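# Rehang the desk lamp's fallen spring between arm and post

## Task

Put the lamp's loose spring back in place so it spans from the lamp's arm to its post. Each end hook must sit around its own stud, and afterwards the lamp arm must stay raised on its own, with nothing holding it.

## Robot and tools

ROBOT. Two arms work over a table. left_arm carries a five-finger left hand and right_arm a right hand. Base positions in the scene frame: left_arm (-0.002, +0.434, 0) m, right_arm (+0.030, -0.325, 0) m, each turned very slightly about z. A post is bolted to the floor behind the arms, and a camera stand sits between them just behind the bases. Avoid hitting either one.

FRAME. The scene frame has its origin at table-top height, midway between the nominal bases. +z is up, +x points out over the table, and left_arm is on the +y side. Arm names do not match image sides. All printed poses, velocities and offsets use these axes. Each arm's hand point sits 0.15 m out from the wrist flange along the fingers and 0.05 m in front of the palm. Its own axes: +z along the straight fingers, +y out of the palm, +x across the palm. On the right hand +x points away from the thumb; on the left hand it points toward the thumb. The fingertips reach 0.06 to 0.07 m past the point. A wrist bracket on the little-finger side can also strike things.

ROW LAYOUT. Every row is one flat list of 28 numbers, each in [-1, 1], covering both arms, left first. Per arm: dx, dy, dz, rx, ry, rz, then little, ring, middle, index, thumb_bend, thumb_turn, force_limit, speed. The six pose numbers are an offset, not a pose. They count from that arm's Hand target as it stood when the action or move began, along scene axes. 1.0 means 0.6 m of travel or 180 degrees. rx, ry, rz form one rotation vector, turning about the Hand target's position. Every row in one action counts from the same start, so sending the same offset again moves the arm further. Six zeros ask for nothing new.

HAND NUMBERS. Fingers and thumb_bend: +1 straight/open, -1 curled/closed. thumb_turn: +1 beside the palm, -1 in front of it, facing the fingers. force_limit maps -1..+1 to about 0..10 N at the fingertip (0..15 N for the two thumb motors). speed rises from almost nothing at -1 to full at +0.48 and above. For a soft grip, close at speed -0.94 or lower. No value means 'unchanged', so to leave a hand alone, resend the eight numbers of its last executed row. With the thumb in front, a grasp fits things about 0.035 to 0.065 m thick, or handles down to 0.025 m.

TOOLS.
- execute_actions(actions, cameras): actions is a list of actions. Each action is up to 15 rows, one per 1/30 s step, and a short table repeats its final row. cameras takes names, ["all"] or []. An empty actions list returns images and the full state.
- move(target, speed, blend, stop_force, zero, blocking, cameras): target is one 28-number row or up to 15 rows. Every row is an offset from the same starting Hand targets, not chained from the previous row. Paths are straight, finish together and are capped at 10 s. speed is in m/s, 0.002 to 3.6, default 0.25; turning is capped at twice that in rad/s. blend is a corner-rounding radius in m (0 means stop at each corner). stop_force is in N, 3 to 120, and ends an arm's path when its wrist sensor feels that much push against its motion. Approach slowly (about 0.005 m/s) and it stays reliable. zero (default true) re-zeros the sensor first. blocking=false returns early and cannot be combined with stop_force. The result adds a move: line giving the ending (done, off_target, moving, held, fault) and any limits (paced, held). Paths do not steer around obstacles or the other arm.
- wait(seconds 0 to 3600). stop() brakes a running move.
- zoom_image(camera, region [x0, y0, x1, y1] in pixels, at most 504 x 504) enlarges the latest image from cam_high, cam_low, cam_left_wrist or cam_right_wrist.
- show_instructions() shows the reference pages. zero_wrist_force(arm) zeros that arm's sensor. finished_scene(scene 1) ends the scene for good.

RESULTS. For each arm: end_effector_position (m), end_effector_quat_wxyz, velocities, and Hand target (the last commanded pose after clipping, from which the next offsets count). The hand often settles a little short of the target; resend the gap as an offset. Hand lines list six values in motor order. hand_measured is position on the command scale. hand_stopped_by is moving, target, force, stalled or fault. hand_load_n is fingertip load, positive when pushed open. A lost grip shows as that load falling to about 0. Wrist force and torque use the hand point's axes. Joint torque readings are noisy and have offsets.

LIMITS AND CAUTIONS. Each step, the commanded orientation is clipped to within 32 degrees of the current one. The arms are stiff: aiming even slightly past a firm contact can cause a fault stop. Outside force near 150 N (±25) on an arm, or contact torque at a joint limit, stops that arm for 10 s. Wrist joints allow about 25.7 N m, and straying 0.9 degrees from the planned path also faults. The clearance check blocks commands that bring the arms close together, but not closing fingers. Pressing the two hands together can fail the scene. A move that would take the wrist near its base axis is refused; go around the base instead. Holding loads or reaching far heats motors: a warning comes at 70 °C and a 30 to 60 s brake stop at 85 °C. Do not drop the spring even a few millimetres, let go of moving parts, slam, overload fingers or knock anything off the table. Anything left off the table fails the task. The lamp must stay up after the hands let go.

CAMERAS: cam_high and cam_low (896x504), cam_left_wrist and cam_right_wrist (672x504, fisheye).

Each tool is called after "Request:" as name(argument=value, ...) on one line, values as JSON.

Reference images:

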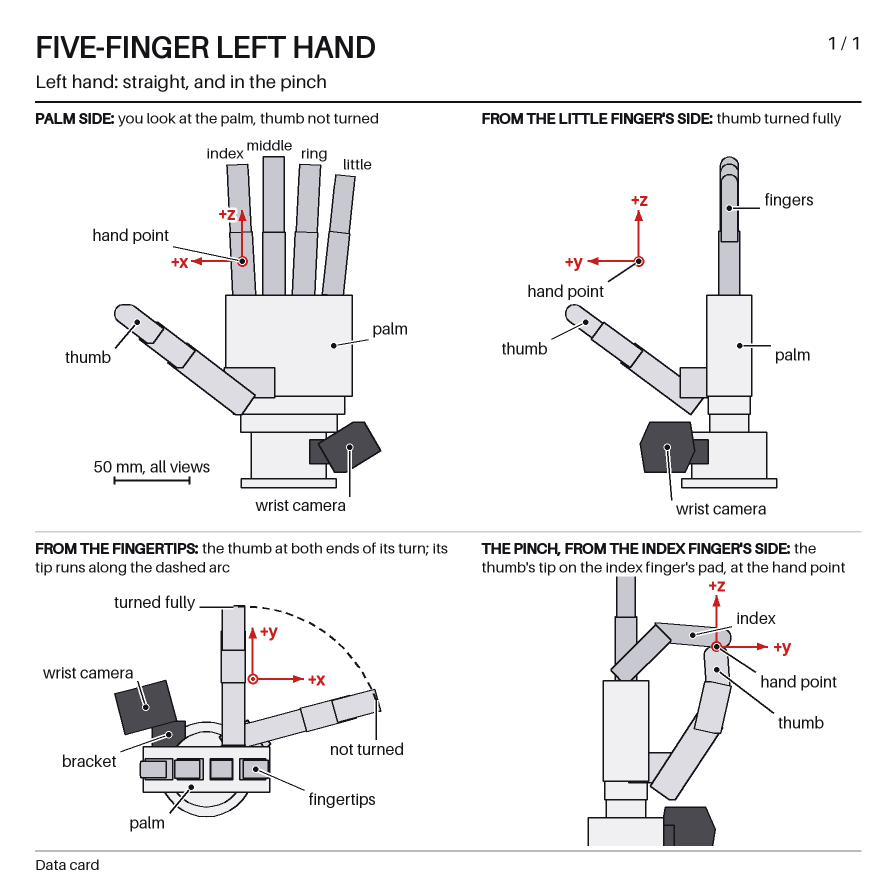

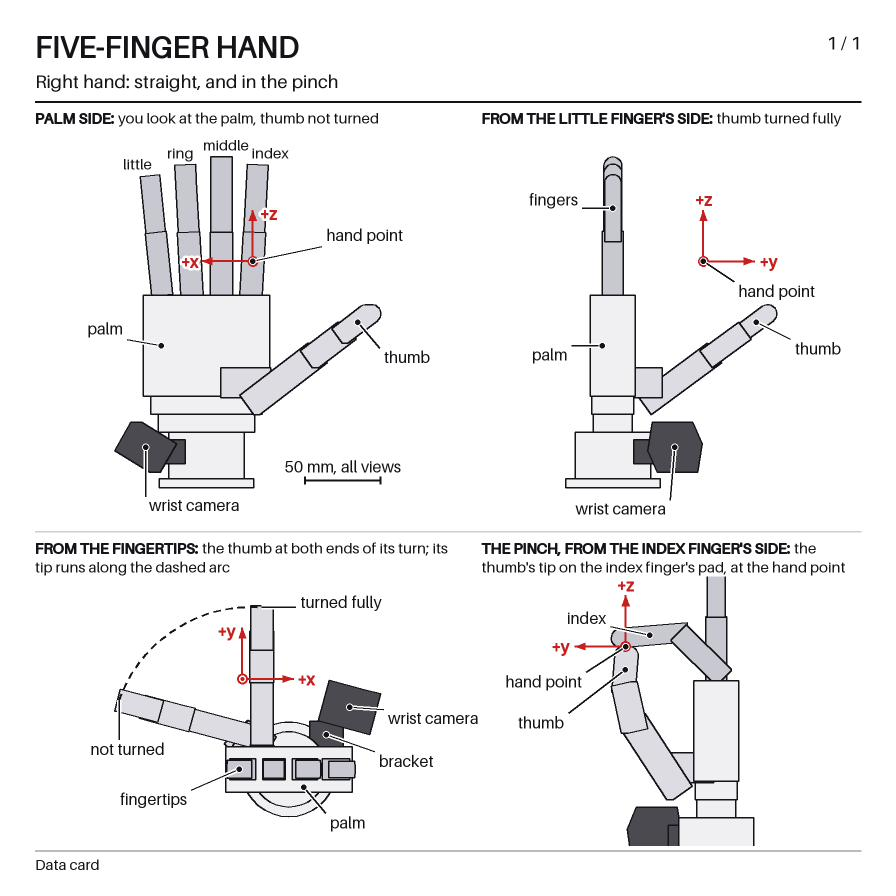

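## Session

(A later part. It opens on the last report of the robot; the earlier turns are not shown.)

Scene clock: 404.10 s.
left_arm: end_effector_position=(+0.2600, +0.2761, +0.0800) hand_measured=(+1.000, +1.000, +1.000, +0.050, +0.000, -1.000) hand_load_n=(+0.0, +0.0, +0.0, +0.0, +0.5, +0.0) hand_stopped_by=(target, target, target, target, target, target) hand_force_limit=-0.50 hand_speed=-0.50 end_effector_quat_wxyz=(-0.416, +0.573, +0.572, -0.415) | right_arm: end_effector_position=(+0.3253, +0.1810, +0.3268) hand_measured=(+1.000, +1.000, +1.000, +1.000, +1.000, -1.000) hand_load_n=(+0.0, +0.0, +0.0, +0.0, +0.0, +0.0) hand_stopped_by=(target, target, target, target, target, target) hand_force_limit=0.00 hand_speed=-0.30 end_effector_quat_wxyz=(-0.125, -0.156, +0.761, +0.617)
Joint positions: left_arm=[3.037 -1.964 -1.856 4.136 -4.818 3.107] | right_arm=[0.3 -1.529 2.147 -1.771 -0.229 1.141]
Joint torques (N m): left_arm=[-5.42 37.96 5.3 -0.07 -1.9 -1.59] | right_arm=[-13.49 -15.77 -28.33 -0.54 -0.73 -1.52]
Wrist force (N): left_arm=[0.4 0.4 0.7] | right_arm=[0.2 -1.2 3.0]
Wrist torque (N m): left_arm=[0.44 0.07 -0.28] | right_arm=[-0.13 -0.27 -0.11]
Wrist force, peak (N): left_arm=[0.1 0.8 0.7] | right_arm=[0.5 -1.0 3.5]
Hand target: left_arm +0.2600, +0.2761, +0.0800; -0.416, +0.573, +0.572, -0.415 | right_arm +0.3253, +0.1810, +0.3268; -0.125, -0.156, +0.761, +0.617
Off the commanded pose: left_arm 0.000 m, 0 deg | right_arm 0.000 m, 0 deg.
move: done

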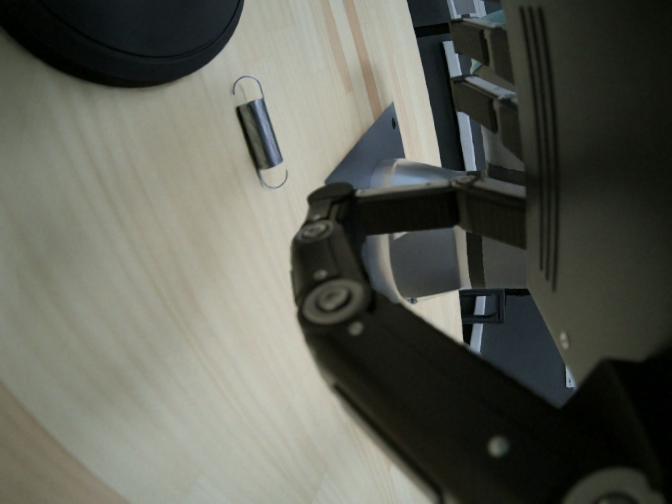

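Request:
move(target=[0,0,0,0,0,0,1,1,1,-0.3,0.0,-1,-0.7,-0.9,0,0,0,0,0,0,1,1,1,1,1,-1,0,-0.3], cameras=["cam_left_wrist"])

Request:
zoom_image(camera="cam_left_wrist", region=[220, 60, 460, 260])

Scene clock: 411.07 s.
left_arm: end_effector_position=(+0.2600, +0.2761, +0.0800) hand_measured=(+1.000, +1.000, +1.000, -0.228, +0.000, -1.000) hand_load_n=(+0.0, +0.0, +0.0, +1.5, +0.5, +0.0) hand_stopped_by=(target, target, target, force, target, target) hand_force_limit=-0.70 hand_speed=-0.90 end_effector_quat_wxyz=(-0.416, +0.573, +0.572, -0.415) | right_arm: end_effector_position=(+0.3253, +0.1810, +0.3268) hand_measured=(+1.000, +1.000, +1.000, +1.000, +1.000, -1.000) hand_load_n=(+0.0, +0.0, +0.0, +0.0, +0.0, +0.0) hand_stopped_by=(target, target, target, target, target, target) hand_force_limit=0.00 hand_speed=-0.30 end_effector_quat_wxyz=(-0.125, -0.156, +0.761, +0.617)
Joint positions: left_arm=[3.037 -1.964 -1.856 4.136 -4.818 3.107] | right_arm=[0.3 -1.529 2.147 -1.771 -0.229 1.141]
Joint torques (N m): left_arm=[-4.95 37.52 7.04 -1.32 -1.72 -1.6] | right_arm=[-13.61 -16.79 -27.76 -0.37 -0.76 -1.45]
Wrist force (N): left_arm=[0.4 0.6 0.2] | right_arm=[0.5 -1.1 3.2]
Wrist torque (N m): left_arm=[0.51 0.05 -0.28] | right_arm=[-0.18 -0.32 -0.10]
Wrist force, peak (N): left_arm=[0.3 0.9 0.7] | right_arm=[0.2 -1.4 3.5]
Hand target: left_arm +0.2600, +0.2761, +0.0800; -0.416, +0.573, +0.572, -0.415 | right_arm +0.3253, +0.1810, +0.3268; -0.125, -0.156, +0.761, +0.617
Off the commanded pose: left_arm 0.000 m, 0 deg | right_arm 0.000 m, 0 deg.
move: done

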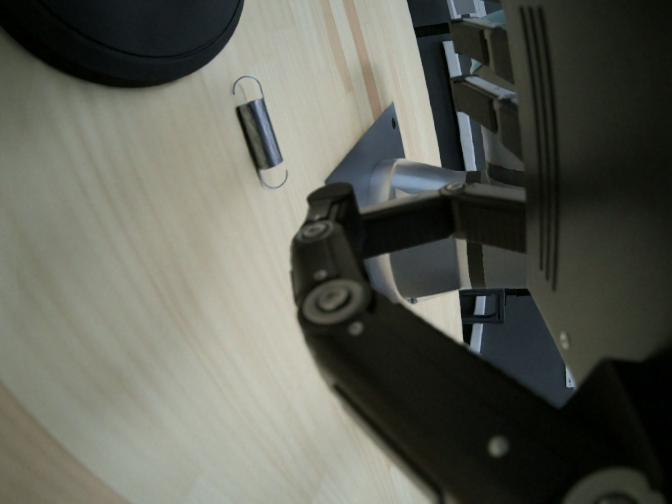

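Scaled by 2.100 from the camera's image (finer frame: 960x720).

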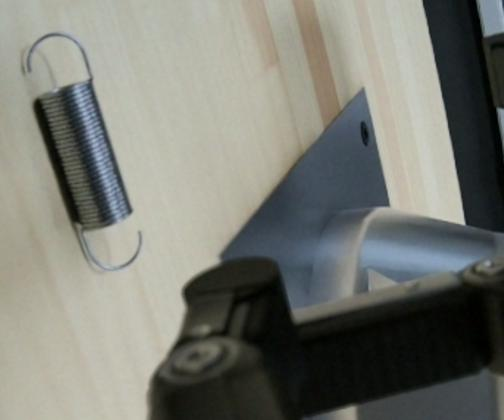

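Request:
move(target=[-0.1407,-0.0268,-0.05,0,0,0,1,1,1,0.45,0.0,-1,-0.5,-0.3,0,0,0,0,0,0,1,1,1,1,1,-1,0,-0.3], speed=0.08, cameras=["cam_left_wrist", "cam_high"])

Request:
zoom_image(camera="cam_left_wrist", region=[220, 60, 460, 260])

Scene clock: 423.37 s.
left_arm: end_effector_position=(+0.1757, +0.2600, +0.0500) hand_measured=(+1.000, +1.000, +1.000, +0.450, +0.000, -1.000) hand_load_n=(+0.0, +0.0, -0.5, +0.0, +0.0, +0.0) hand_stopped_by=(target, target, target, target, target, target) hand_force_limit=-0.50 hand_speed=-0.30 end_effector_quat_wxyz=(-0.416, +0.573, +0.572, -0.415) | right_arm: end_effector_position=(+0.3253, +0.1810, +0.3268) hand_measured=(+1.000, +1.000, +1.000, +1.000, +1.000, -1.000) hand_load_n=(+0.0, +0.0, +0.0, +0.0, +0.0, +0.0) hand_stopped_by=(target, target, target, target, target, target) hand_force_limit=0.00 hand_speed=-0.30 end_effector_quat_wxyz=(-0.125, -0.156, +0.761, +0.617)
Joint positions: left_arm=[2.977 -1.879 -2.088 4.287 -4.875 3.088] | right_arm=[0.3 -1.529 2.147 -1.771 -0.229 1.141]
Joint torques (N m): left_arm=[-5.19 32.3 3.04 1.48 -2.02 -1.52] | right_arm=[-13.52 -16.45 -28.89 -0.58 -0.7 -1.27]
Wrist force (N): left_arm=[0.5 0.7 0.8] | right_arm=[0.5 -0.6 2.8]
Wrist torque (N m): left_arm=[0.49 0.04 -0.26] | right_arm=[-0.11 -0.29 -0.09]
Wrist force, peak (N): left_arm=[0.7 1.2 0.8] | right_arm=[0.1 -1.3 3.5]
Hand target: left_arm +0.1756, +0.2600, +0.0500; -0.416, +0.573, +0.572, -0.415 | right_arm +0.3253, +0.1810, +0.3268; -0.125, -0.156, +0.761, +0.617
Off the commanded pose: left_arm 0.000 m, 0 deg | right_arm 0.000 m, 0 deg.
move: done
Images, in order (width x height): cam_high 896x504, cam_left_wrist 672x504.

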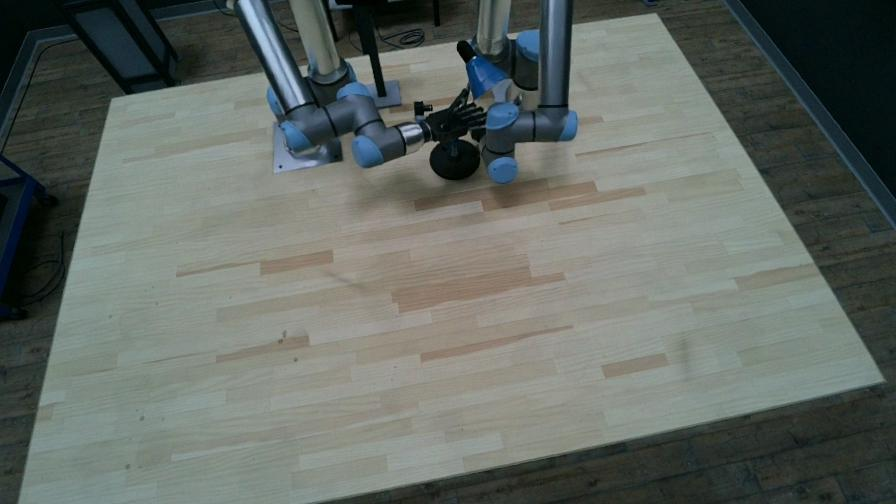

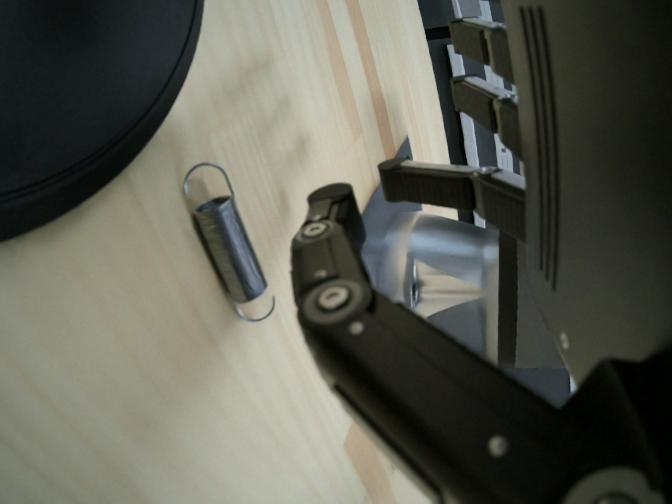

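Scaled by 2.100 from the camera's image (finer frame: 960x720).

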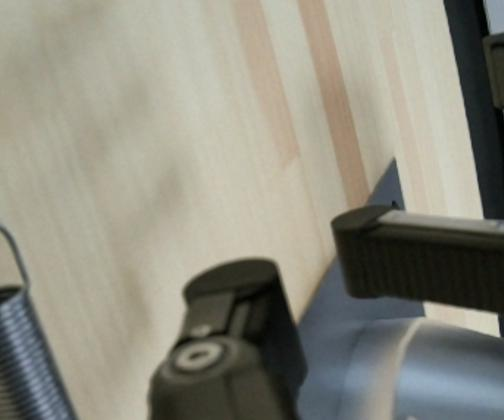

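Request:
move(target=[0.02,0.0133,-0.0367,0,0,0,1,1,1,0.45,0.0,-1,-0.5,-0.3,0,0,0,0,0,0,1,1,1,1,1,-1,0,-0.3], speed=0.05, cameras=["cam_left_wrist"])

Request:
zoom_image(camera="cam_left_wrist", region=[160, 120, 440, 370])

Scene clock: 430.50 s.
left_arm: end_effector_position=(+0.1876, +0.2679, +0.0281) hand_measured=(+1.000, +1.000, +1.000, +0.450, +0.000, -1.000) hand_load_n=(+0.0, +0.0, +0.0, -0.5, +0.5, +0.0) hand_stopped_by=(target, target, target, target, target, target) hand_force_limit=-0.50 hand_speed=-0.30 end_effector_quat_wxyz=(-0.416, +0.573, +0.572, -0.415) | right_arm: end_effector_position=(+0.3253, +0.1810, +0.3268) hand_measured=(+1.000, +1.000, +1.000, +1.000, +1.000, -1.000) hand_load_n=(+0.0, +0.0, +0.0, +0.0, +0.0, +0.0) hand_stopped_by=(target, target, target, target, target, target) hand_force_limit=0.00 hand_speed=-0.30 end_effector_quat_wxyz=(-0.125, -0.156, +0.761, +0.617)
Joint positions: left_arm=[2.999 -1.937 -2.084 4.339 -4.854 3.096] | right_arm=[0.3 -1.529 2.147 -1.771 -0.229 1.141]
Joint torques (N m): left_arm=[6.64 21.63 21.33 1.34 1.61 1.71] | right_arm=[-14.25 -15.61 -28.08 -0.65 -0.68 -1.24]
Wrist force (N): left_arm=[0.2 0.7 1.2] | right_arm=[0.4 -0.8 3.5]
Wrist torque (N m): left_arm=[0.47 0.11 -0.41] | right_arm=[-0.17 -0.29 -0.10]
Wrist force, peak (N): left_arm=[1.0 0.7 1.1] | right_arm=[0.1 -1.4 3.5]
Hand target: left_arm +0.1876, +0.2680, +0.0280; -0.416, +0.573, +0.572, -0.415 | right_arm +0.3253, +0.1810, +0.3268; -0.125, -0.156, +0.761, +0.617
Off the commanded pose: left_arm 0.000 m, 0 deg | right_arm 0.000 m, 0 deg.
move: done

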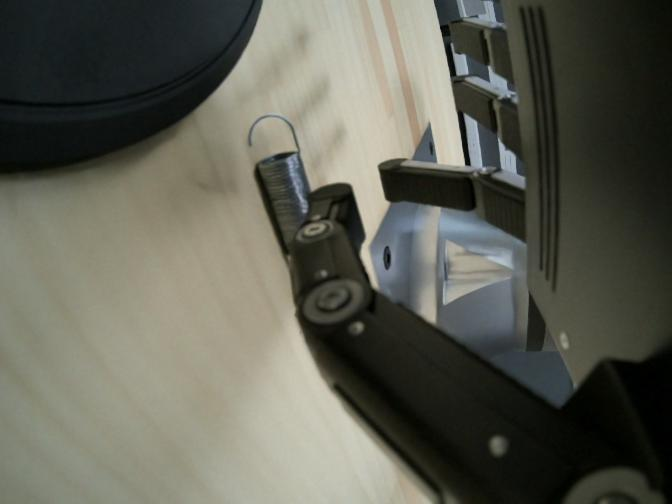

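Scaled by 1.800 from the camera's image (finer frame: 960x720).

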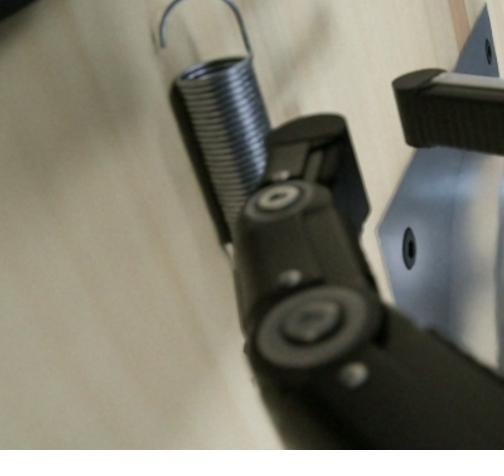

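Request:
move(target=[0,0,-0.0233,0,0,0,1,1,1,0.45,0.0,-1,-0.5,-0.3,0,0,0,0,0,0,1,1,1,1,1,-1,0,-0.3], speed=0.02, stop_force=4, cameras=["cam_left_wrist"])

Request:
zoom_image(camera="cam_left_wrist", region=[160, 120, 440, 370])

Scene clock: 439.43 s.
left_arm: end_effector_position=(+0.1876, +0.2680, +0.0140) hand_measured=(+1.000, +1.000, +1.000, +0.450, +0.000, -1.000) hand_load_n=(+0.0, +0.0, +0.0, +0.0, +0.0, +0.0) hand_stopped_by=(target, target, target, target, target, target) hand_force_limit=-0.50 hand_speed=-0.30 end_effector_quat_wxyz=(-0.416, +0.573, +0.572, -0.415) | right_arm: end_effector_position=(+0.3253, +0.1810, +0.3268) hand_measured=(+1.000, +1.000, +1.000, +1.000, +1.000, -1.000) hand_load_n=(+0.0, +0.0, +0.0, +0.0, +0.0, +0.0) hand_stopped_by=(target, target, target, target, target, target) hand_force_limit=0.00 hand_speed=-0.30 end_effector_quat_wxyz=(-0.125, -0.156, +0.761, +0.617)
Joint positions: left_arm=[2.999 -1.967 -2.092 4.377 -4.854 3.096] | right_arm=[0.3 -1.529 2.147 -1.771 -0.229 1.141]
Joint torques (N m): left_arm=[6.41 22.86 0.94 1.42 1.63 1.33] | right_arm=[-13.41 -15.09 -28.64 -0.52 -0.63 -1.31]
Wrist force (N): left_arm=[0.4 0.7 0.7] | right_arm=[0.7 -0.8 3.2]
Wrist torque (N m): left_arm=[0.50 0.06 -0.39] | right_arm=[-0.17 -0.33 -0.09]
Wrist force, peak (N): left_arm=[0.6 1.1 0.9] | right_arm=[0.5 -1.5 3.6]
Hand target: left_arm +0.1876, +0.2680, +0.0140; -0.416, +0.573, +0.572, -0.415 | right_arm +0.3253, +0.1810, +0.3268; -0.125, -0.156, +0.761, +0.617
Off the commanded pose: left_arm 0.000 m, 0 deg | right_arm 0.000 m, 0 deg.
move: done

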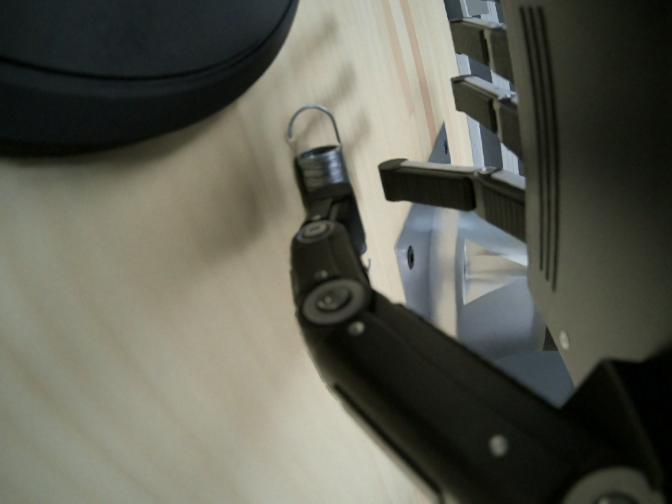

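Scaled by 1.800 from the camera's image (finer frame: 960x720).

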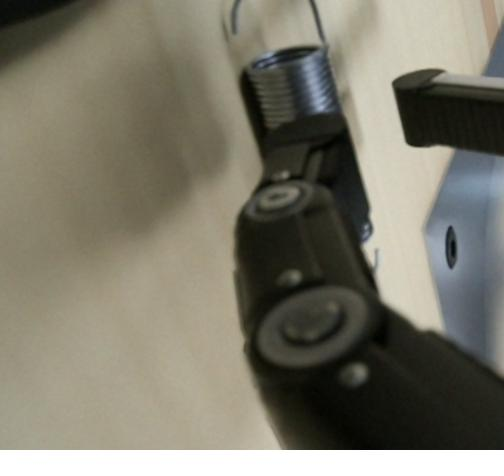

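Request:
move(target=[-0.02,0,0,0,0,0,1,1,1,0.45,0.0,-1,-0.5,-0.3,0,0,0,0,0,0,1,1,1,1,1,-1,0,-0.3], speed=0.02, cameras=["cam_left_wrist"])

Request:
zoom_image(camera="cam_left_wrist", region=[200, 60, 480, 310])

Scene clock: 447.80 s.
left_arm: end_effector_position=(+0.1757, +0.2680, +0.0140) hand_measured=(+1.000, +1.000, +1.000, +0.450, +0.000, -1.000) hand_load_n=(+0.0, +0.0, +0.0, +0.0, +0.0, +0.5) hand_stopped_by=(target, target, target, target, target, target) hand_force_limit=-0.50 hand_speed=-0.30 end_effector_quat_wxyz=(-0.416, +0.573, +0.572, -0.415) | right_arm: end_effector_position=(+0.3253, +0.1810, +0.3268) hand_measured=(+1.000, +1.000, +1.000, +1.000, +1.000, -1.000) hand_load_n=(+0.0, +0.0, +0.0, +0.5, +0.0, +0.0) hand_stopped_by=(target, target, target, target, target, target) hand_force_limit=0.00 hand_speed=-0.30 end_effector_quat_wxyz=(-0.125, -0.156, +0.761, +0.617)
Joint positions: left_arm=[2.995 -1.949 -2.123 4.39 -4.858 3.094] | right_arm=[0.3 -1.529 2.147 -1.771 -0.229 1.141]
Joint torques (N m): left_arm=[-5.63 33.77 0.07 1.23 -2.03 -1.58] | right_arm=[-12.44 -15.14 -27.2 -0.69 -0.6 -1.33]
Wrist force (N): left_arm=[0.1 0.4 0.7] | right_arm=[0.4 -0.8 3.0]
Wrist torque (N m): left_arm=[0.47 0.11 -0.29] | right_arm=[-0.16 -0.29 -0.11]
Wrist force, peak (N): left_arm=[0.4 0.9 1.1] | right_arm=[0.3 -1.1 3.6]
Hand target: left_arm +0.1756, +0.2680, +0.0140; -0.416, +0.573, +0.572, -0.415 | right_arm +0.3253, +0.1810, +0.3268; -0.125, -0.156, +0.761, +0.617
Off the commanded pose: left_arm 0.000 m, 0 deg | right_arm 0.000 m, 0 deg.
move: done

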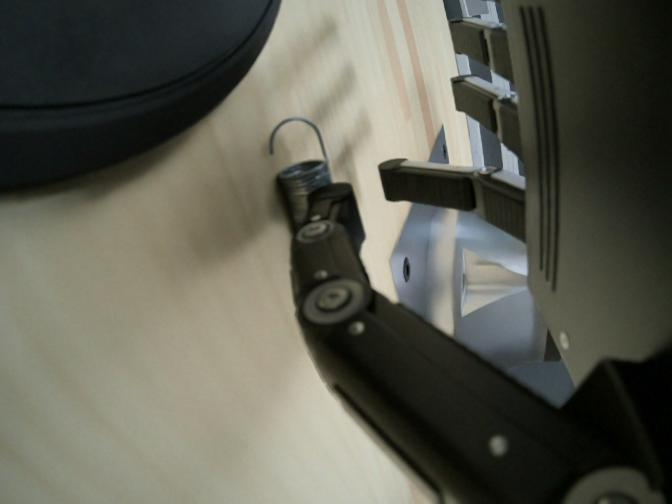

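Scaled by 1.800 from the camera's image (finer frame: 960x720).

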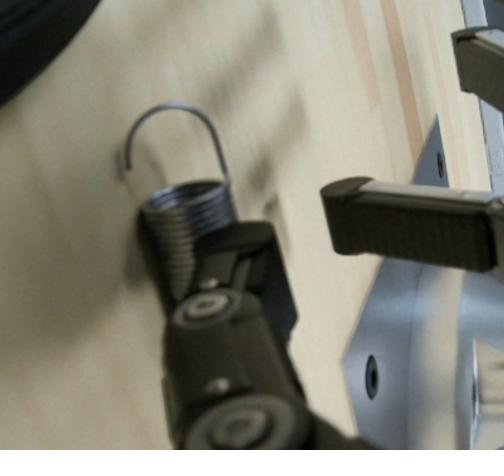

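Request:
move(target=[0,0,0,0,0,0,1,1,1,-0.25,0.0,-1,-0.4,-0.9,0,0,0,0,0,0,1,1,1,1,1,-1,0,-0.3], cameras=["cam_left_wrist"])

Request:
zoom_image(camera="cam_left_wrist", region=[200, 60, 480, 310])

Scene clock: 454.27 s.
left_arm: end_effector_position=(+0.1756, +0.2680, +0.0140) hand_measured=(+1.000, +1.000, +1.000, -0.080, +0.000, -1.000) hand_load_n=(+0.0, +0.0, +0.0, +3.0, +0.5, -0.5) hand_stopped_by=(target, target, target, force, target, target) hand_force_limit=-0.40 hand_speed=-0.90 end_effector_quat_wxyz=(-0.416, +0.573, +0.572, -0.415) | right_arm: end_effector_position=(+0.3253, +0.1810, +0.3268) hand_measured=(+1.000, +1.000, +1.000, +1.000, +1.000, -1.000) hand_load_n=(+0.0, +0.0, +0.0, +0.0, +0.0, +0.0) hand_stopped_by=(target, target, target, target, target, target) hand_force_limit=0.00 hand_speed=-0.30 end_effector_quat_wxyz=(-0.125, -0.156, +0.761, +0.617)
Joint positions: left_arm=[2.995 -1.949 -2.123 4.39 -4.858 3.094] | right_arm=[0.3 -1.529 2.147 -1.771 -0.229 1.141]
Joint torques (N m): left_arm=[-5.6 33.73 0.81 1.12 -1.78 -1.55] | right_arm=[-13.28 -15.82 -28.05 -0.78 -0.62 -1.22]
Wrist force (N): left_arm=[0.3 0.4 0.9] | right_arm=[0.1 -0.8 3.0]
Wrist torque (N m): left_arm=[0.46 0.09 -0.28] | right_arm=[-0.16 -0.24 -0.12]
Wrist force, peak (N): left_arm=[0.6 0.9 1.0] | right_arm=[0.2 -1.3 3.6]
Hand target: left_arm +0.1756, +0.2680, +0.0140; -0.416, +0.573, +0.572, -0.415 | right_arm +0.3253, +0.1810, +0.3268; -0.125, -0.156, +0.761, +0.617
Off the commanded pose: left_arm 0.000 m, 0 deg | right_arm 0.000 m, 0 deg.
move: done

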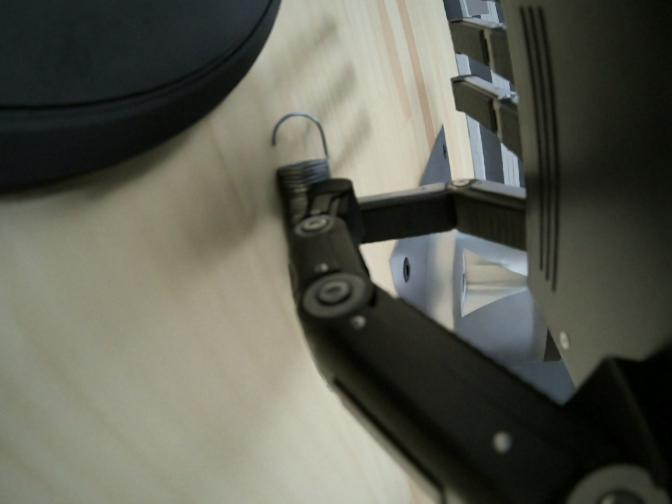

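Scaled by 1.800 from the camera's image (finer frame: 960x720).

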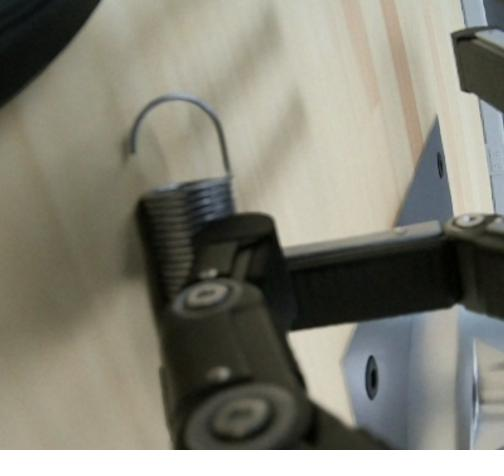

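Request:
move(target=[0,0,0,0,0,0,1,1,1,0.45,0.0,-1,-0.4,-0.5,0,0,0,0,0,0,1,1,1,1,1,-1,0,-0.3], cameras=[])

Request:
move(target=[0,0,0,0,0,0,1,1,1,0.45,0.12,-1,-0.4,-0.5,0,0,0,0,0,0,1,1,1,1,1,-1,0,-0.3], cameras=[])

Request:
move(target=[-0.0043,0,-0.0033,0,0,0,1,1,1,0.45,0.12,-1,-0.4,-0.5,0,0,0,0,0,0,1,1,1,1,1,-1,0,-0.3], speed=0.02, cameras=["cam_left_wrist"])

Request:
zoom_image(camera="cam_left_wrist", region=[200, 60, 480, 310])

Scene clock: 463.43 s.
left_arm: end_effector_position=(+0.1756, +0.2680, +0.0140) hand_measured=(+1.000, +1.000, +1.000, +0.450, +0.000, -1.000) hand_load_n=(+0.0, +0.0, +0.0, +0.0, +0.0, +0.0) hand_stopped_by=(target, target, target, target, target, target) hand_force_limit=-0.40 hand_speed=-0.50 end_effector_quat_wxyz=(-0.416, +0.573, +0.572, -0.415) | right_arm: end_effector_position=(+0.3253, +0.1810, +0.3268) hand_measured=(+1.000, +1.000, +1.000, +1.000, +1.000, -1.000) hand_load_n=(+0.0, +0.0, +0.0, +0.0, +0.0, +0.5) hand_stopped_by=(target, target, target, target, target, target) hand_force_limit=0.00 hand_speed=-0.30 end_effector_quat_wxyz=(-0.125, -0.156, +0.761, +0.617)
Joint positions: left_arm=[2.995 -1.949 -2.123 4.39 -4.858 3.094] | right_arm=[0.3 -1.529 2.147 -1.771 -0.229 1.141]
Joint torques (N m): left_arm=[-5.1 33.52 1.24 0.45 0.2 -1.44] | right_arm=[-13.27 -16.51 -27.11 -0.57 -0.66 -1.06]
Wrist force (N): left_arm=[0.2 0.5 0.6] | right_arm=[0.4 -0.8 3.2]
Wrist torque (N m): left_arm=[0.49 0.09 -0.28] | right_arm=[-0.14 -0.29 -0.09]
Wrist force, peak (N): left_arm=[0.5 0.6 1.0] | right_arm=[0.5 -1.4 3.5]
Hand target: left_arm +0.1756, +0.2680, +0.0140; -0.416, +0.573, +0.572, -0.415 | right_arm +0.3253, +0.1810, +0.3268; -0.125, -0.156, +0.761, +0.617
Off the commanded pose: left_arm 0.000 m, 0 deg | right_arm 0.000 m, 0 deg.
move: done

Scene clock: 463.93 s.
left_arm: end_effector_position=(+0.1756, +0.2680, +0.0140) hand_measured=(+1.000, +1.000, +1.000, +0.450, +0.120, -1.000) hand_load_n=(+0.0, +0.0, +0.0, -0.5, +0.0, +0.0) hand_stopped_by=(target, target, target, target, target, target) hand_force_limit=-0.40 hand_speed=-0.50 end_effector_quat_wxyz=(-0.416, +0.573, +0.572, -0.415) | right_arm: end_effector_position=(+0.3253, +0.1810, +0.3268) hand_measured=(+1.000, +1.000, +1.000, +1.000, +1.000, -1.000) hand_load_n=(-0.5, +0.0, +0.0, +0.0, +0.0, +0.0) hand_stopped_by=(target, target, target, target, target, target) hand_force_limit=0.00 hand_speed=-0.30 end_effector_quat_wxyz=(-0.125, -0.156, +0.761, +0.617)
Joint positions: left_arm=[2.995 -1.949 -2.123 4.39 -4.858 3.094] | right_arm=[0.3 -1.529 2.147 -1.771 -0.229 1.141]
Joint torques (N m): left_arm=[-5.32 32.66 1.47 0.4 0.17 -1.41] | right_arm=[-12.84 -16.01 -28.32 -0.77 -0.71 -0.95]
Wrist force (N): left_arm=[0.5 0.1 0.9] | right_arm=[0.4 -1.1 3.5]
Wrist torque (N m): left_arm=[0.42 0.06 -0.27] | right_arm=[-0.15 -0.32 -0.09]
Wrist force, peak (N): left_arm=[0.5 0.1 0.9] | right_arm=[0.4 -1.1 3.5]
Hand target: left_arm +0.1756, +0.2680, +0.0140; -0.416, +0.573, +0.572, -0.415 | right_arm +0.3253, +0.1810, +0.3268; -0.125, -0.156, +0.761, +0.617
Off the commanded pose: left_arm 0.000 m, 0 deg | right_arm 0.000 m, 0 deg.
move: done

Scene clock: 464.43 s.
left_arm: end_effector_position=(+0.1756, +0.2680, +0.0140) hand_measured=(+1.000, +1.000, +1.000, +0.450, +0.120, -1.000) hand_load_n=(+0.0, +0.0, +0.0, +0.0, +0.0, +0.0) hand_stopped_by=(target, target, target, target, target, target) hand_force_limit=-0.40 hand_speed=-0.50 end_effector_quat_wxyz=(-0.416, +0.573, +0.572, -0.415) | right_arm: end_effector_position=(+0.3253, +0.1810, +0.3268) hand_measured=(+1.000, +1.000, +1.000, +1.000, +1.000, -1.000) hand_load_n=(+0.0, +0.0, +0.0, +0.0, +0.0, +0.0) hand_stopped_by=(target, target, target, target, target, target) hand_force_limit=0.00 hand_speed=-0.30 end_effector_quat_wxyz=(-0.125, -0.156, +0.761, +0.617)
Joint positions: left_arm=[2.995 -1.949 -2.123 4.39 -4.858 3.094] | right_arm=[0.3 -1.529 2.147 -1.771 -0.229 1.141]
Joint torques (N m): left_arm=[-4.69 32.53 0.88 0.41 0.19 -1.25] | right_arm=[-12.46 -16.04 -28.76 -0.64 -0.83 -1.05]
Wrist force (N): left_arm=[0.5 0.4 0.6] | right_arm=[-0.1 -0.9 3.1]
Wrist torque (N m): left_arm=[0.48 0.05 -0.27] | right_arm=[-0.14 -0.22 -0.12]
Wrist force, peak (N): left_arm=[0.2 0.6 0.9] | right_arm=[0.3 -1.1 3.5]
Hand target: left_arm +0.1756, +0.2680, +0.0140; -0.416, +0.573, +0.572, -0.415 (not the last commanded pose) | right_arm +0.3253, +0.1810, +0.3268; -0.125, -0.156, +0.761, +0.617
Off the commanded pose: left_arm 0.003 m, 0 deg | right_arm 0.000 m, 0 deg.
move: held (left_arm; a check stopped the path); limits=held
pose unreachable (left arm): on one or more control steps of this call, first in action 0 (counted from 0), this arm could not follow its commanded pose, so it was not sent that pose on those steps. It may still have moved: this result reports where it is.
cause: moving toward the commanded pose would bring a part of the arm too close to another arm (a part of this arm just beyond joint 4 (wrist 1) and a part of the right arm just beyond its joint 6 (wrist 3), 5 mm apart when this arm was first held).

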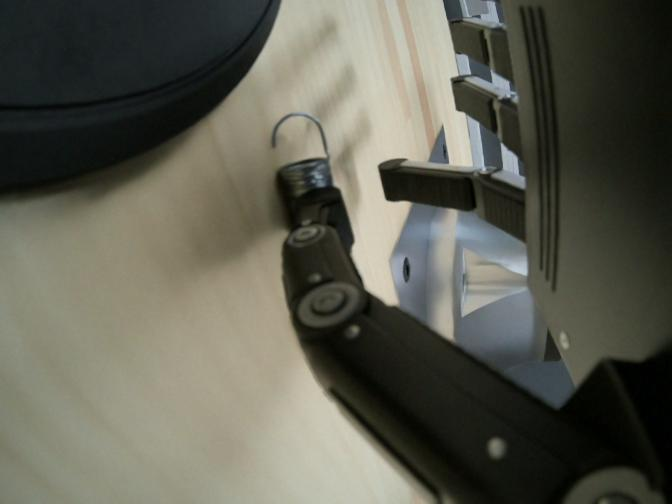

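Scaled by 1.800 from the camera's image (finer frame: 960x720).

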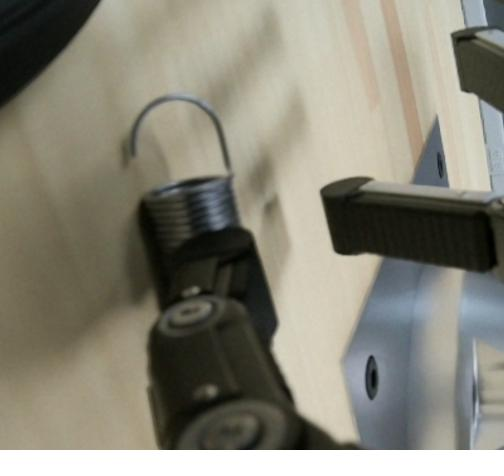

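Request:
move(target=[0,0,0,0,0,0,1,1,1,0.45,0.12,-1,-0.4,-0.5,-0.0008,-0.0365,0.0083,0,0,0,1,1,1,1,1,-1,0,-0.3], speed=0.03, cameras=["cam_right_wrist", "cam_low"])

Request:
zoom_image(camera="cam_low", region=[0, 200, 160, 504])

Scene clock: 470.50 s.
left_arm: end_effector_position=(+0.1756, +0.2680, +0.0140) hand_measured=(+1.000, +1.000, +1.000, +0.450, +0.120, -1.000) hand_load_n=(+0.0, +0.0, +0.0, +0.0, +0.0, +0.0) hand_stopped_by=(target, target, target, target, target, target) hand_force_limit=-0.40 hand_speed=-0.50 end_effector_quat_wxyz=(-0.416, +0.573, +0.572, -0.415) | right_arm: end_effector_position=(+0.3248, +0.1591, +0.3318) hand_measured=(+1.000, +1.000, +1.000, +1.000, +1.000, -1.000) hand_load_n=(+0.0, +0.0, +0.0, +0.0, +0.0, -0.5) hand_stopped_by=(target, target, target, target, target, target) hand_force_limit=0.00 hand_speed=-0.30 end_effector_quat_wxyz=(-0.125, -0.156, +0.761, +0.617)
Joint positions: left_arm=[2.995 -1.949 -2.123 4.39 -4.858 3.094] | right_arm=[0.251 -1.571 2.128 -1.535 -0.253 0.961]
Joint torques (N m): left_arm=[-4.86 32.97 0.91 0.32 0.1 -1.35] | right_arm=[-13.24 -13.53 -28.54 -0.28 -0.98 -1.58]
Wrist force (N): left_arm=[0.4 0.6 0.7] | right_arm=[-3.0 -3.7 5.0]
Wrist torque (N m): left_arm=[0.50 0.07 -0.28] | right_arm=[-0.28 -0.52 -0.46]
Wrist force, peak (N): left_arm=[0.8 0.3 0.8] | right_arm=[-4.0 -4.7 5.5]
Hand target: left_arm +0.1756, +0.2680, +0.0140; -0.416, +0.573, +0.572, -0.415 | right_arm +0.3248, +0.1591, +0.3318; -0.125, -0.156, +0.761, +0.617
Off the commanded pose: left_arm 0.000 m, 0 deg | right_arm 0.000 m, 0 deg.
move: done
Images, in order (width x height): cam_low 896x504, cam_right_wrist 672x504.

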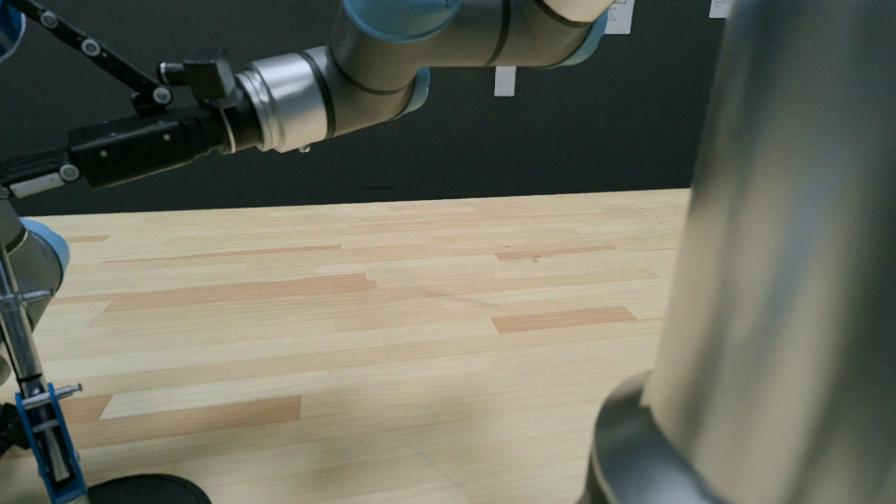

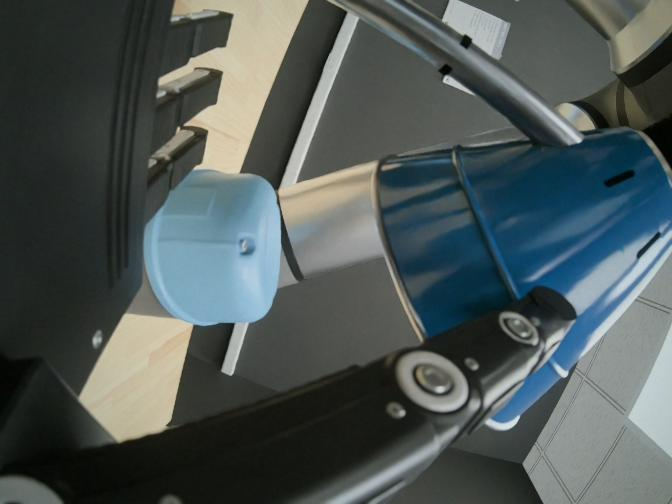

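Scaled by 1.658 from the camera's image (finer frame: 1280x720).

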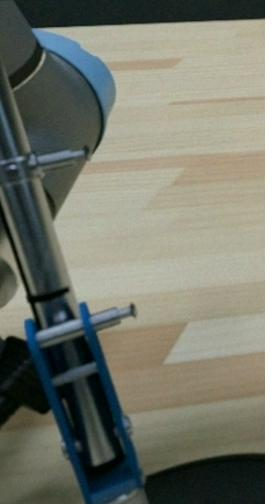

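Request:
move(target=[0,0,0,0,0,0,1,1,1,0.45,0.12,-1,-0.4,-0.5,0.0046,0.0019,0,0,0,0,1,1,1,1,1,-1,0,-0.3], speed=0.02, cameras=[])

Request:
move(target=[-0.0043,0,-0.0033,0,0,0,1,1,1,0.45,0.12,-1,-0.4,-0.5,0,0,0,0,0,0,1,1,1,1,1,-1,0,-0.3], speed=0.02, cameras=["cam_left_wrist", "cam_low"])

Request:
zoom_image(camera="cam_left_wrist", region=[200, 60, 480, 310])

Request:
zoom_image(camera="cam_low", region=[0, 250, 140, 504])

Scene clock: 480.33 s.
left_arm: end_effector_position=(+0.1756, +0.2680, +0.0140) hand_measured=(+1.000, +1.000, +1.000, +0.450, +0.120, -1.000) hand_load_n=(+0.0, +0.0, +0.0, +0.0, +0.0, +0.0) hand_stopped_by=(target, target, target, target, target, target) hand_force_limit=-0.40 hand_speed=-0.50 end_effector_quat_wxyz=(-0.416, +0.573, +0.572, -0.415) | right_arm: end_effector_position=(+0.3276, +0.1602, +0.3318) hand_measured=(+1.000, +1.000, +1.000, +1.000, +1.000, -1.000) hand_load_n=(+0.0, +0.0, +0.0, +0.0, +0.0, +0.0) hand_stopped_by=(target, target, target, target, target, target) hand_force_limit=0.00 hand_speed=-0.30 end_effector_quat_wxyz=(-0.125, -0.156, +0.761, +0.617)
Joint positions: left_arm=[2.995 -1.949 -2.123 4.39 -4.858 3.094] | right_arm=[0.252 -1.564 2.121 -1.537 -0.253 0.963]
Joint torques (N m): left_arm=[-5.3 32.95 1.19 0.37 0.18 -1.34] | right_arm=[15.2 -12.39 -29.48 -2.88 4.08 1.77]
Wrist force (N): left_arm=[0.2 0.3 0.4] | right_arm=[1.4 -0.5 2.7]
Wrist torque (N m): left_arm=[0.49 0.09 -0.29] | right_arm=[-0.10 -0.37 -0.16]
Wrist force, peak (N): left_arm=[0.6 0.3 1.1] | right_arm=[-3.2 -3.4 5.1]
Hand target: left_arm +0.1756, +0.2680, +0.0140; -0.416, +0.573, +0.572, -0.415 | right_arm +0.3276, +0.1603, +0.3318; -0.125, -0.156, +0.761, +0.617
Off the commanded pose: left_arm 0.000 m, 0 deg | right_arm 0.000 m, 0 deg.
move: done

Scene clock: 480.83 s.
left_arm: end_effector_position=(+0.1731, +0.2680, +0.0121) hand_measured=(+1.000, +1.000, +1.000, +0.450, +0.120, -1.000) hand_load_n=(+0.0, +0.0, +0.0, +0.0, +0.5, +0.0) hand_stopped_by=(target, target, target, target, target, target) hand_force_limit=-0.40 hand_speed=-0.50 end_effector_quat_wxyz=(-0.416, +0.573, +0.572, -0.415) | right_arm: end_effector_position=(+0.3276, +0.1603, +0.3318) hand_measured=(+1.000, +1.000, +1.000, +1.000, +1.000, -1.000) hand_load_n=(+0.0, +0.0, +0.0, +0.0, +0.0, +0.0) hand_stopped_by=(target, target, target, target, target, target) hand_force_limit=0.00 hand_speed=-0.30 end_effector_quat_wxyz=(-0.125, -0.156, +0.761, +0.617)
Joint positions: left_arm=[2.994 -1.949 -2.131 4.398 -4.859 3.094] | right_arm=[0.252 -1.564 2.121 -1.537 -0.253 0.963]
Joint torques (N m): left_arm=[-6.06 21.77 2.03 1.48 -1.97 -1.57] | right_arm=[15.34 -12.69 -28.53 -2.77 4.03 1.57]
Wrist force (N): left_arm=[0.2 0.6 0.8] | right_arm=[1.1 -0.3 2.5]
Wrist torque (N m): left_arm=[0.50 0.11 -0.26] | right_arm=[-0.07 -0.33 -0.17]
Wrist force, peak (N): left_arm=[0.2 0.6 0.8] | right_arm=[1.1 -0.4 2.9]
Hand target: left_arm +0.1730, +0.2680, +0.0120; -0.416, +0.573, +0.572, -0.415 | right_arm +0.3276, +0.1603, +0.3318; -0.125, -0.156, +0.761, +0.617
Off the commanded pose: left_arm 0.000 m, 0 deg | right_arm 0.000 m, 0 deg.
move: done
Images, in order (width x height): cam_low 896x504, cam_left_wrist 672x504.

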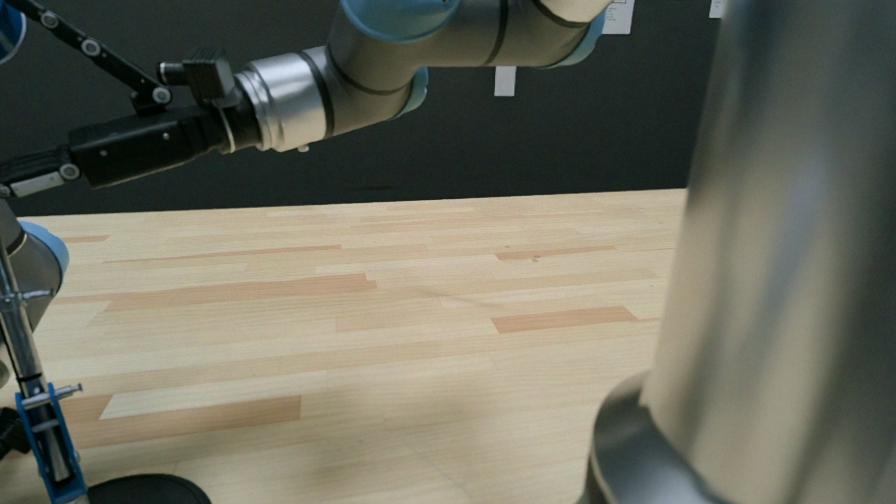

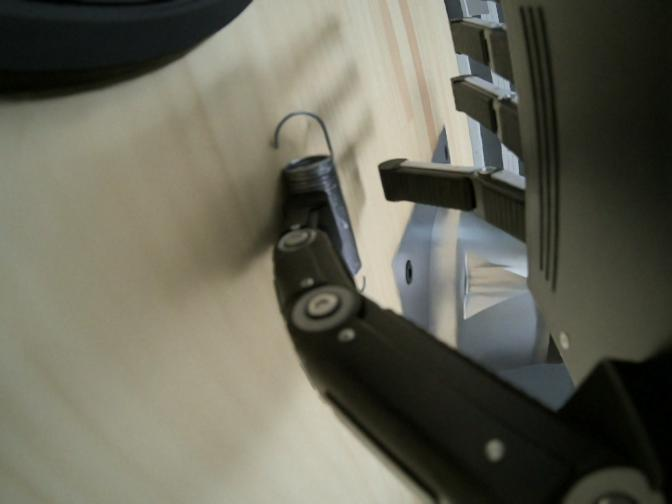

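Scaled by 1.800 from the camera's image (finer frame: 960x720).

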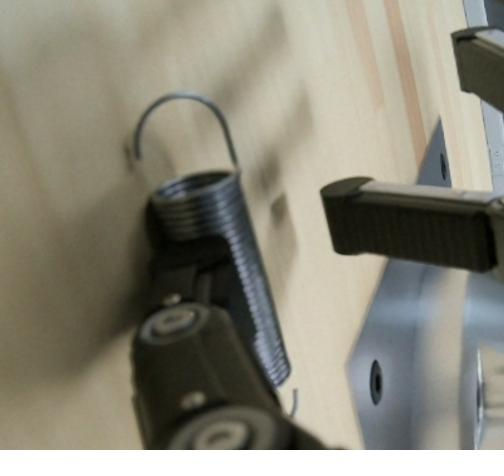

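Scaled by 1.984 from the camera's image (finer frame: 1280x720).

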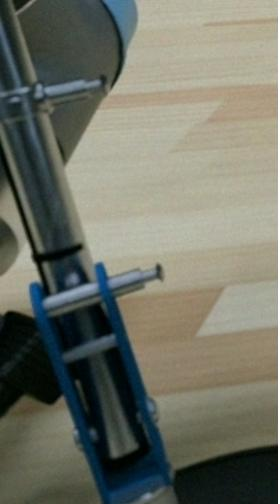

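Request:
move(target=[0,0,0,0,0,0,1,1,1,-0.25,0.12,-1,-0.3,-0.9,0,0,0,0,0,0,1,1,1,1,1,-1,0,-0.3], cameras=["cam_left_wrist"])

Request:
zoom_image(camera="cam_left_wrist", region=[200, 60, 480, 310])

Scene clock: 487.40 s.
left_arm: end_effector_position=(+0.1730, +0.2680, +0.0120) hand_measured=(+1.000, +1.000, +1.000, -0.060, +0.120, -1.000) hand_load_n=(+0.0, +0.0, +0.0, +4.5, +1.5, -1.0) hand_stopped_by=(target, target, target, force, target, target) hand_force_limit=-0.30 hand_speed=-0.90 end_effector_quat_wxyz=(-0.416, +0.573, +0.572, -0.415) | right_arm: end_effector_position=(+0.3276, +0.1603, +0.3318) hand_measured=(+1.000, +1.000, +1.000, +1.000, +1.000, -1.000) hand_load_n=(+0.0, +0.0, +0.0, +0.0, +0.0, +0.0) hand_stopped_by=(target, target, target, target, target, target) hand_force_limit=0.00 hand_speed=-0.30 end_effector_quat_wxyz=(-0.125, -0.156, +0.761, +0.617)
Joint positions: left_arm=[2.994 -1.949 -2.131 4.398 -4.859 3.094] | right_arm=[0.252 -1.564 2.121 -1.537 -0.253 0.963]
Joint torques (N m): left_arm=[-5.7 21.61 0.56 1.22 -1.77 -1.51] | right_arm=[14.77 -12.09 -28.71 -2.77 4.04 1.64]
Wrist force (N): left_arm=[0.5 -1.1 0.2] | right_arm=[1.5 -0.3 2.4]
Wrist torque (N m): left_arm=[0.41 0.05 -0.22] | right_arm=[-0.07 -0.38 -0.15]
Wrist force, peak (N): left_arm=[0.4 0.8 1.1] | right_arm=[1.1 -0.6 3.0]
Hand target: left_arm +0.1730, +0.2680, +0.0120; -0.416, +0.573, +0.572, -0.415 | right_arm +0.3276, +0.1603, +0.3318; -0.125, -0.156, +0.761, +0.617
Off the commanded pose: left_arm 0.000 m, 0 deg | right_arm 0.000 m, 0 deg.
move: done

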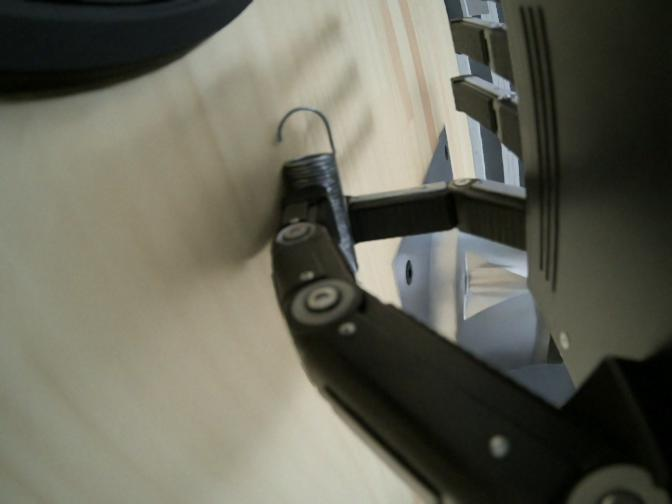

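Scaled by 1.800 from the camera's image (finer frame: 960x720).

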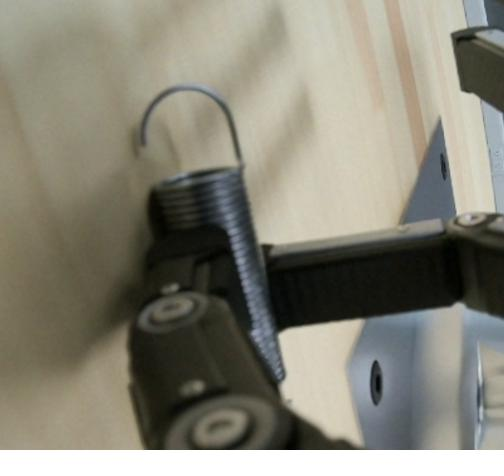

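Request:
move(target=[0,0,0,0,0,0,1,1,1,-0.35,0.12,-1,0.2,-0.94,0,0,0,0,0,0,1,1,1,1,1,-1,0,-0.3], cameras=[])

Request:
move(target=[0,0,0.05,0,0,0,1,1,1,-0.35,0.12,-1,0.2,-0.94,0,0,0,0,0,0,1,1,1,1,1,-1,0,-0.3], speed=0.03, cameras=["cam_left_wrist"])

Request:
zoom_image(camera="cam_left_wrist", region=[200, 60, 480, 310])

Scene clock: 491.07 s.
left_arm: end_effector_position=(+0.1730, +0.2680, +0.0120) hand_measured=(+1.000, +1.000, +1.000, -0.064, +0.120, -1.000) hand_load_n=(+0.0, +0.0, +0.0, +5.5, +1.0, -0.5) hand_stopped_by=(target, target, target, force, target, target) hand_force_limit=0.20 hand_speed=-0.94 end_effector_quat_wxyz=(-0.416, +0.573, +0.572, -0.415) | right_arm: end_effector_position=(+0.3276, +0.1603, +0.3318) hand_measured=(+1.000, +1.000, +1.000, +1.000, +1.000, -1.000) hand_load_n=(+0.0, +0.0, +0.0, +0.0, +0.0, +0.0) hand_stopped_by=(target, target, target, target, target, target) hand_force_limit=0.00 hand_speed=-0.30 end_effector_quat_wxyz=(-0.125, -0.156, +0.761, +0.617)
Joint positions: left_arm=[2.994 -1.949 -2.131 4.398 -4.859 3.094] | right_arm=[0.252 -1.564 2.121 -1.537 -0.253 0.963]
Joint torques (N m): left_arm=[-5.22 21.96 1.05 1.13 -0.81 -0.58] | right_arm=[13.8 -12.32 -28.35 -2.77 4.04 1.72]
Wrist force (N): left_arm=[0.5 -1.7 0.8] | right_arm=[1.3 -0.6 2.4]
Wrist torque (N m): left_arm=[0.33 0.08 -0.21] | right_arm=[-0.09 -0.36 -0.17]
Wrist force, peak (N): left_arm=[0.3 -2.2 0.4] | right_arm=[1.4 -0.9 2.9]
Hand target: left_arm +0.1730, +0.2680, +0.0120; -0.416, +0.573, +0.572, -0.415 | right_arm +0.3276, +0.1603, +0.3318; -0.125, -0.156, +0.761, +0.617
Off the commanded pose: left_arm 0.000 m, 0 deg | right_arm 0.000 m, 0 deg.
move: done

Scene clock: 492.50 s.
left_arm: end_effector_position=(+0.1730, +0.2680, +0.0420) hand_measured=(+1.000, +1.000, +1.000, -0.064, +0.120, -1.000) hand_load_n=(+0.0, +0.0, +0.0, +5.5, +2.5, -1.0) hand_stopped_by=(target, target, target, force, target, target) hand_force_limit=0.20 hand_speed=-0.94 end_effector_quat_wxyz=(-0.416, +0.573, +0.572, -0.415) | right_arm: end_effector_position=(+0.3276, +0.1603, +0.3318) hand_measured=(+1.000, +1.000, +1.000, +1.000, +1.000, -1.000) hand_load_n=(+0.0, -0.5, +0.0, +0.0, +0.0, +0.0) hand_stopped_by=(target, target, target, target, target, target) hand_force_limit=0.00 hand_speed=-0.30 end_effector_quat_wxyz=(-0.125, -0.156, +0.761, +0.617)
Joint positions: left_arm=[2.994 -1.884 -2.112 4.314 -4.859 3.094] | right_arm=[0.252 -1.564 2.121 -1.537 -0.253 0.963]
Joint torques (N m): left_arm=[-4.65 31.61 21.47 -3.15 -0.43 -0.87] | right_arm=[15.3 -11.88 -28.17 -2.71 3.93 1.63]
Wrist force (N): left_arm=[0.3 0.6 0.4] | right_arm=[1.3 -0.5 2.4]
Wrist torque (N m): left_arm=[0.50 0.07 -0.24] | right_arm=[-0.08 -0.35 -0.16]
Wrist force, peak (N): left_arm=[0.8 -1.9 0.0] | right_arm=[1.1 -0.9 2.8]
Hand target: left_arm +0.1730, +0.2680, +0.0420; -0.416, +0.573, +0.572, -0.415 | right_arm +0.3276, +0.1603, +0.3318; -0.125, -0.156, +0.761, +0.617
Off the commanded pose: left_arm 0.000 m, 0 deg | right_arm 0.000 m, 0 deg.
move: done

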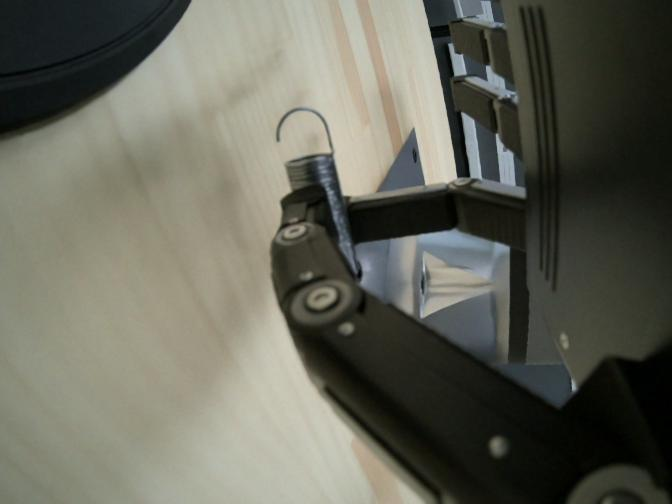

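Scaled by 1.800 from the camera's image (finer frame: 960x720).

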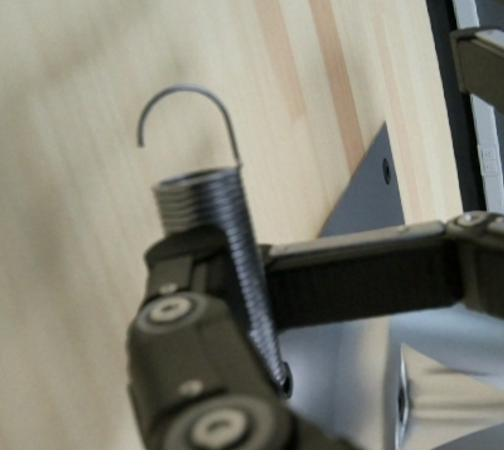

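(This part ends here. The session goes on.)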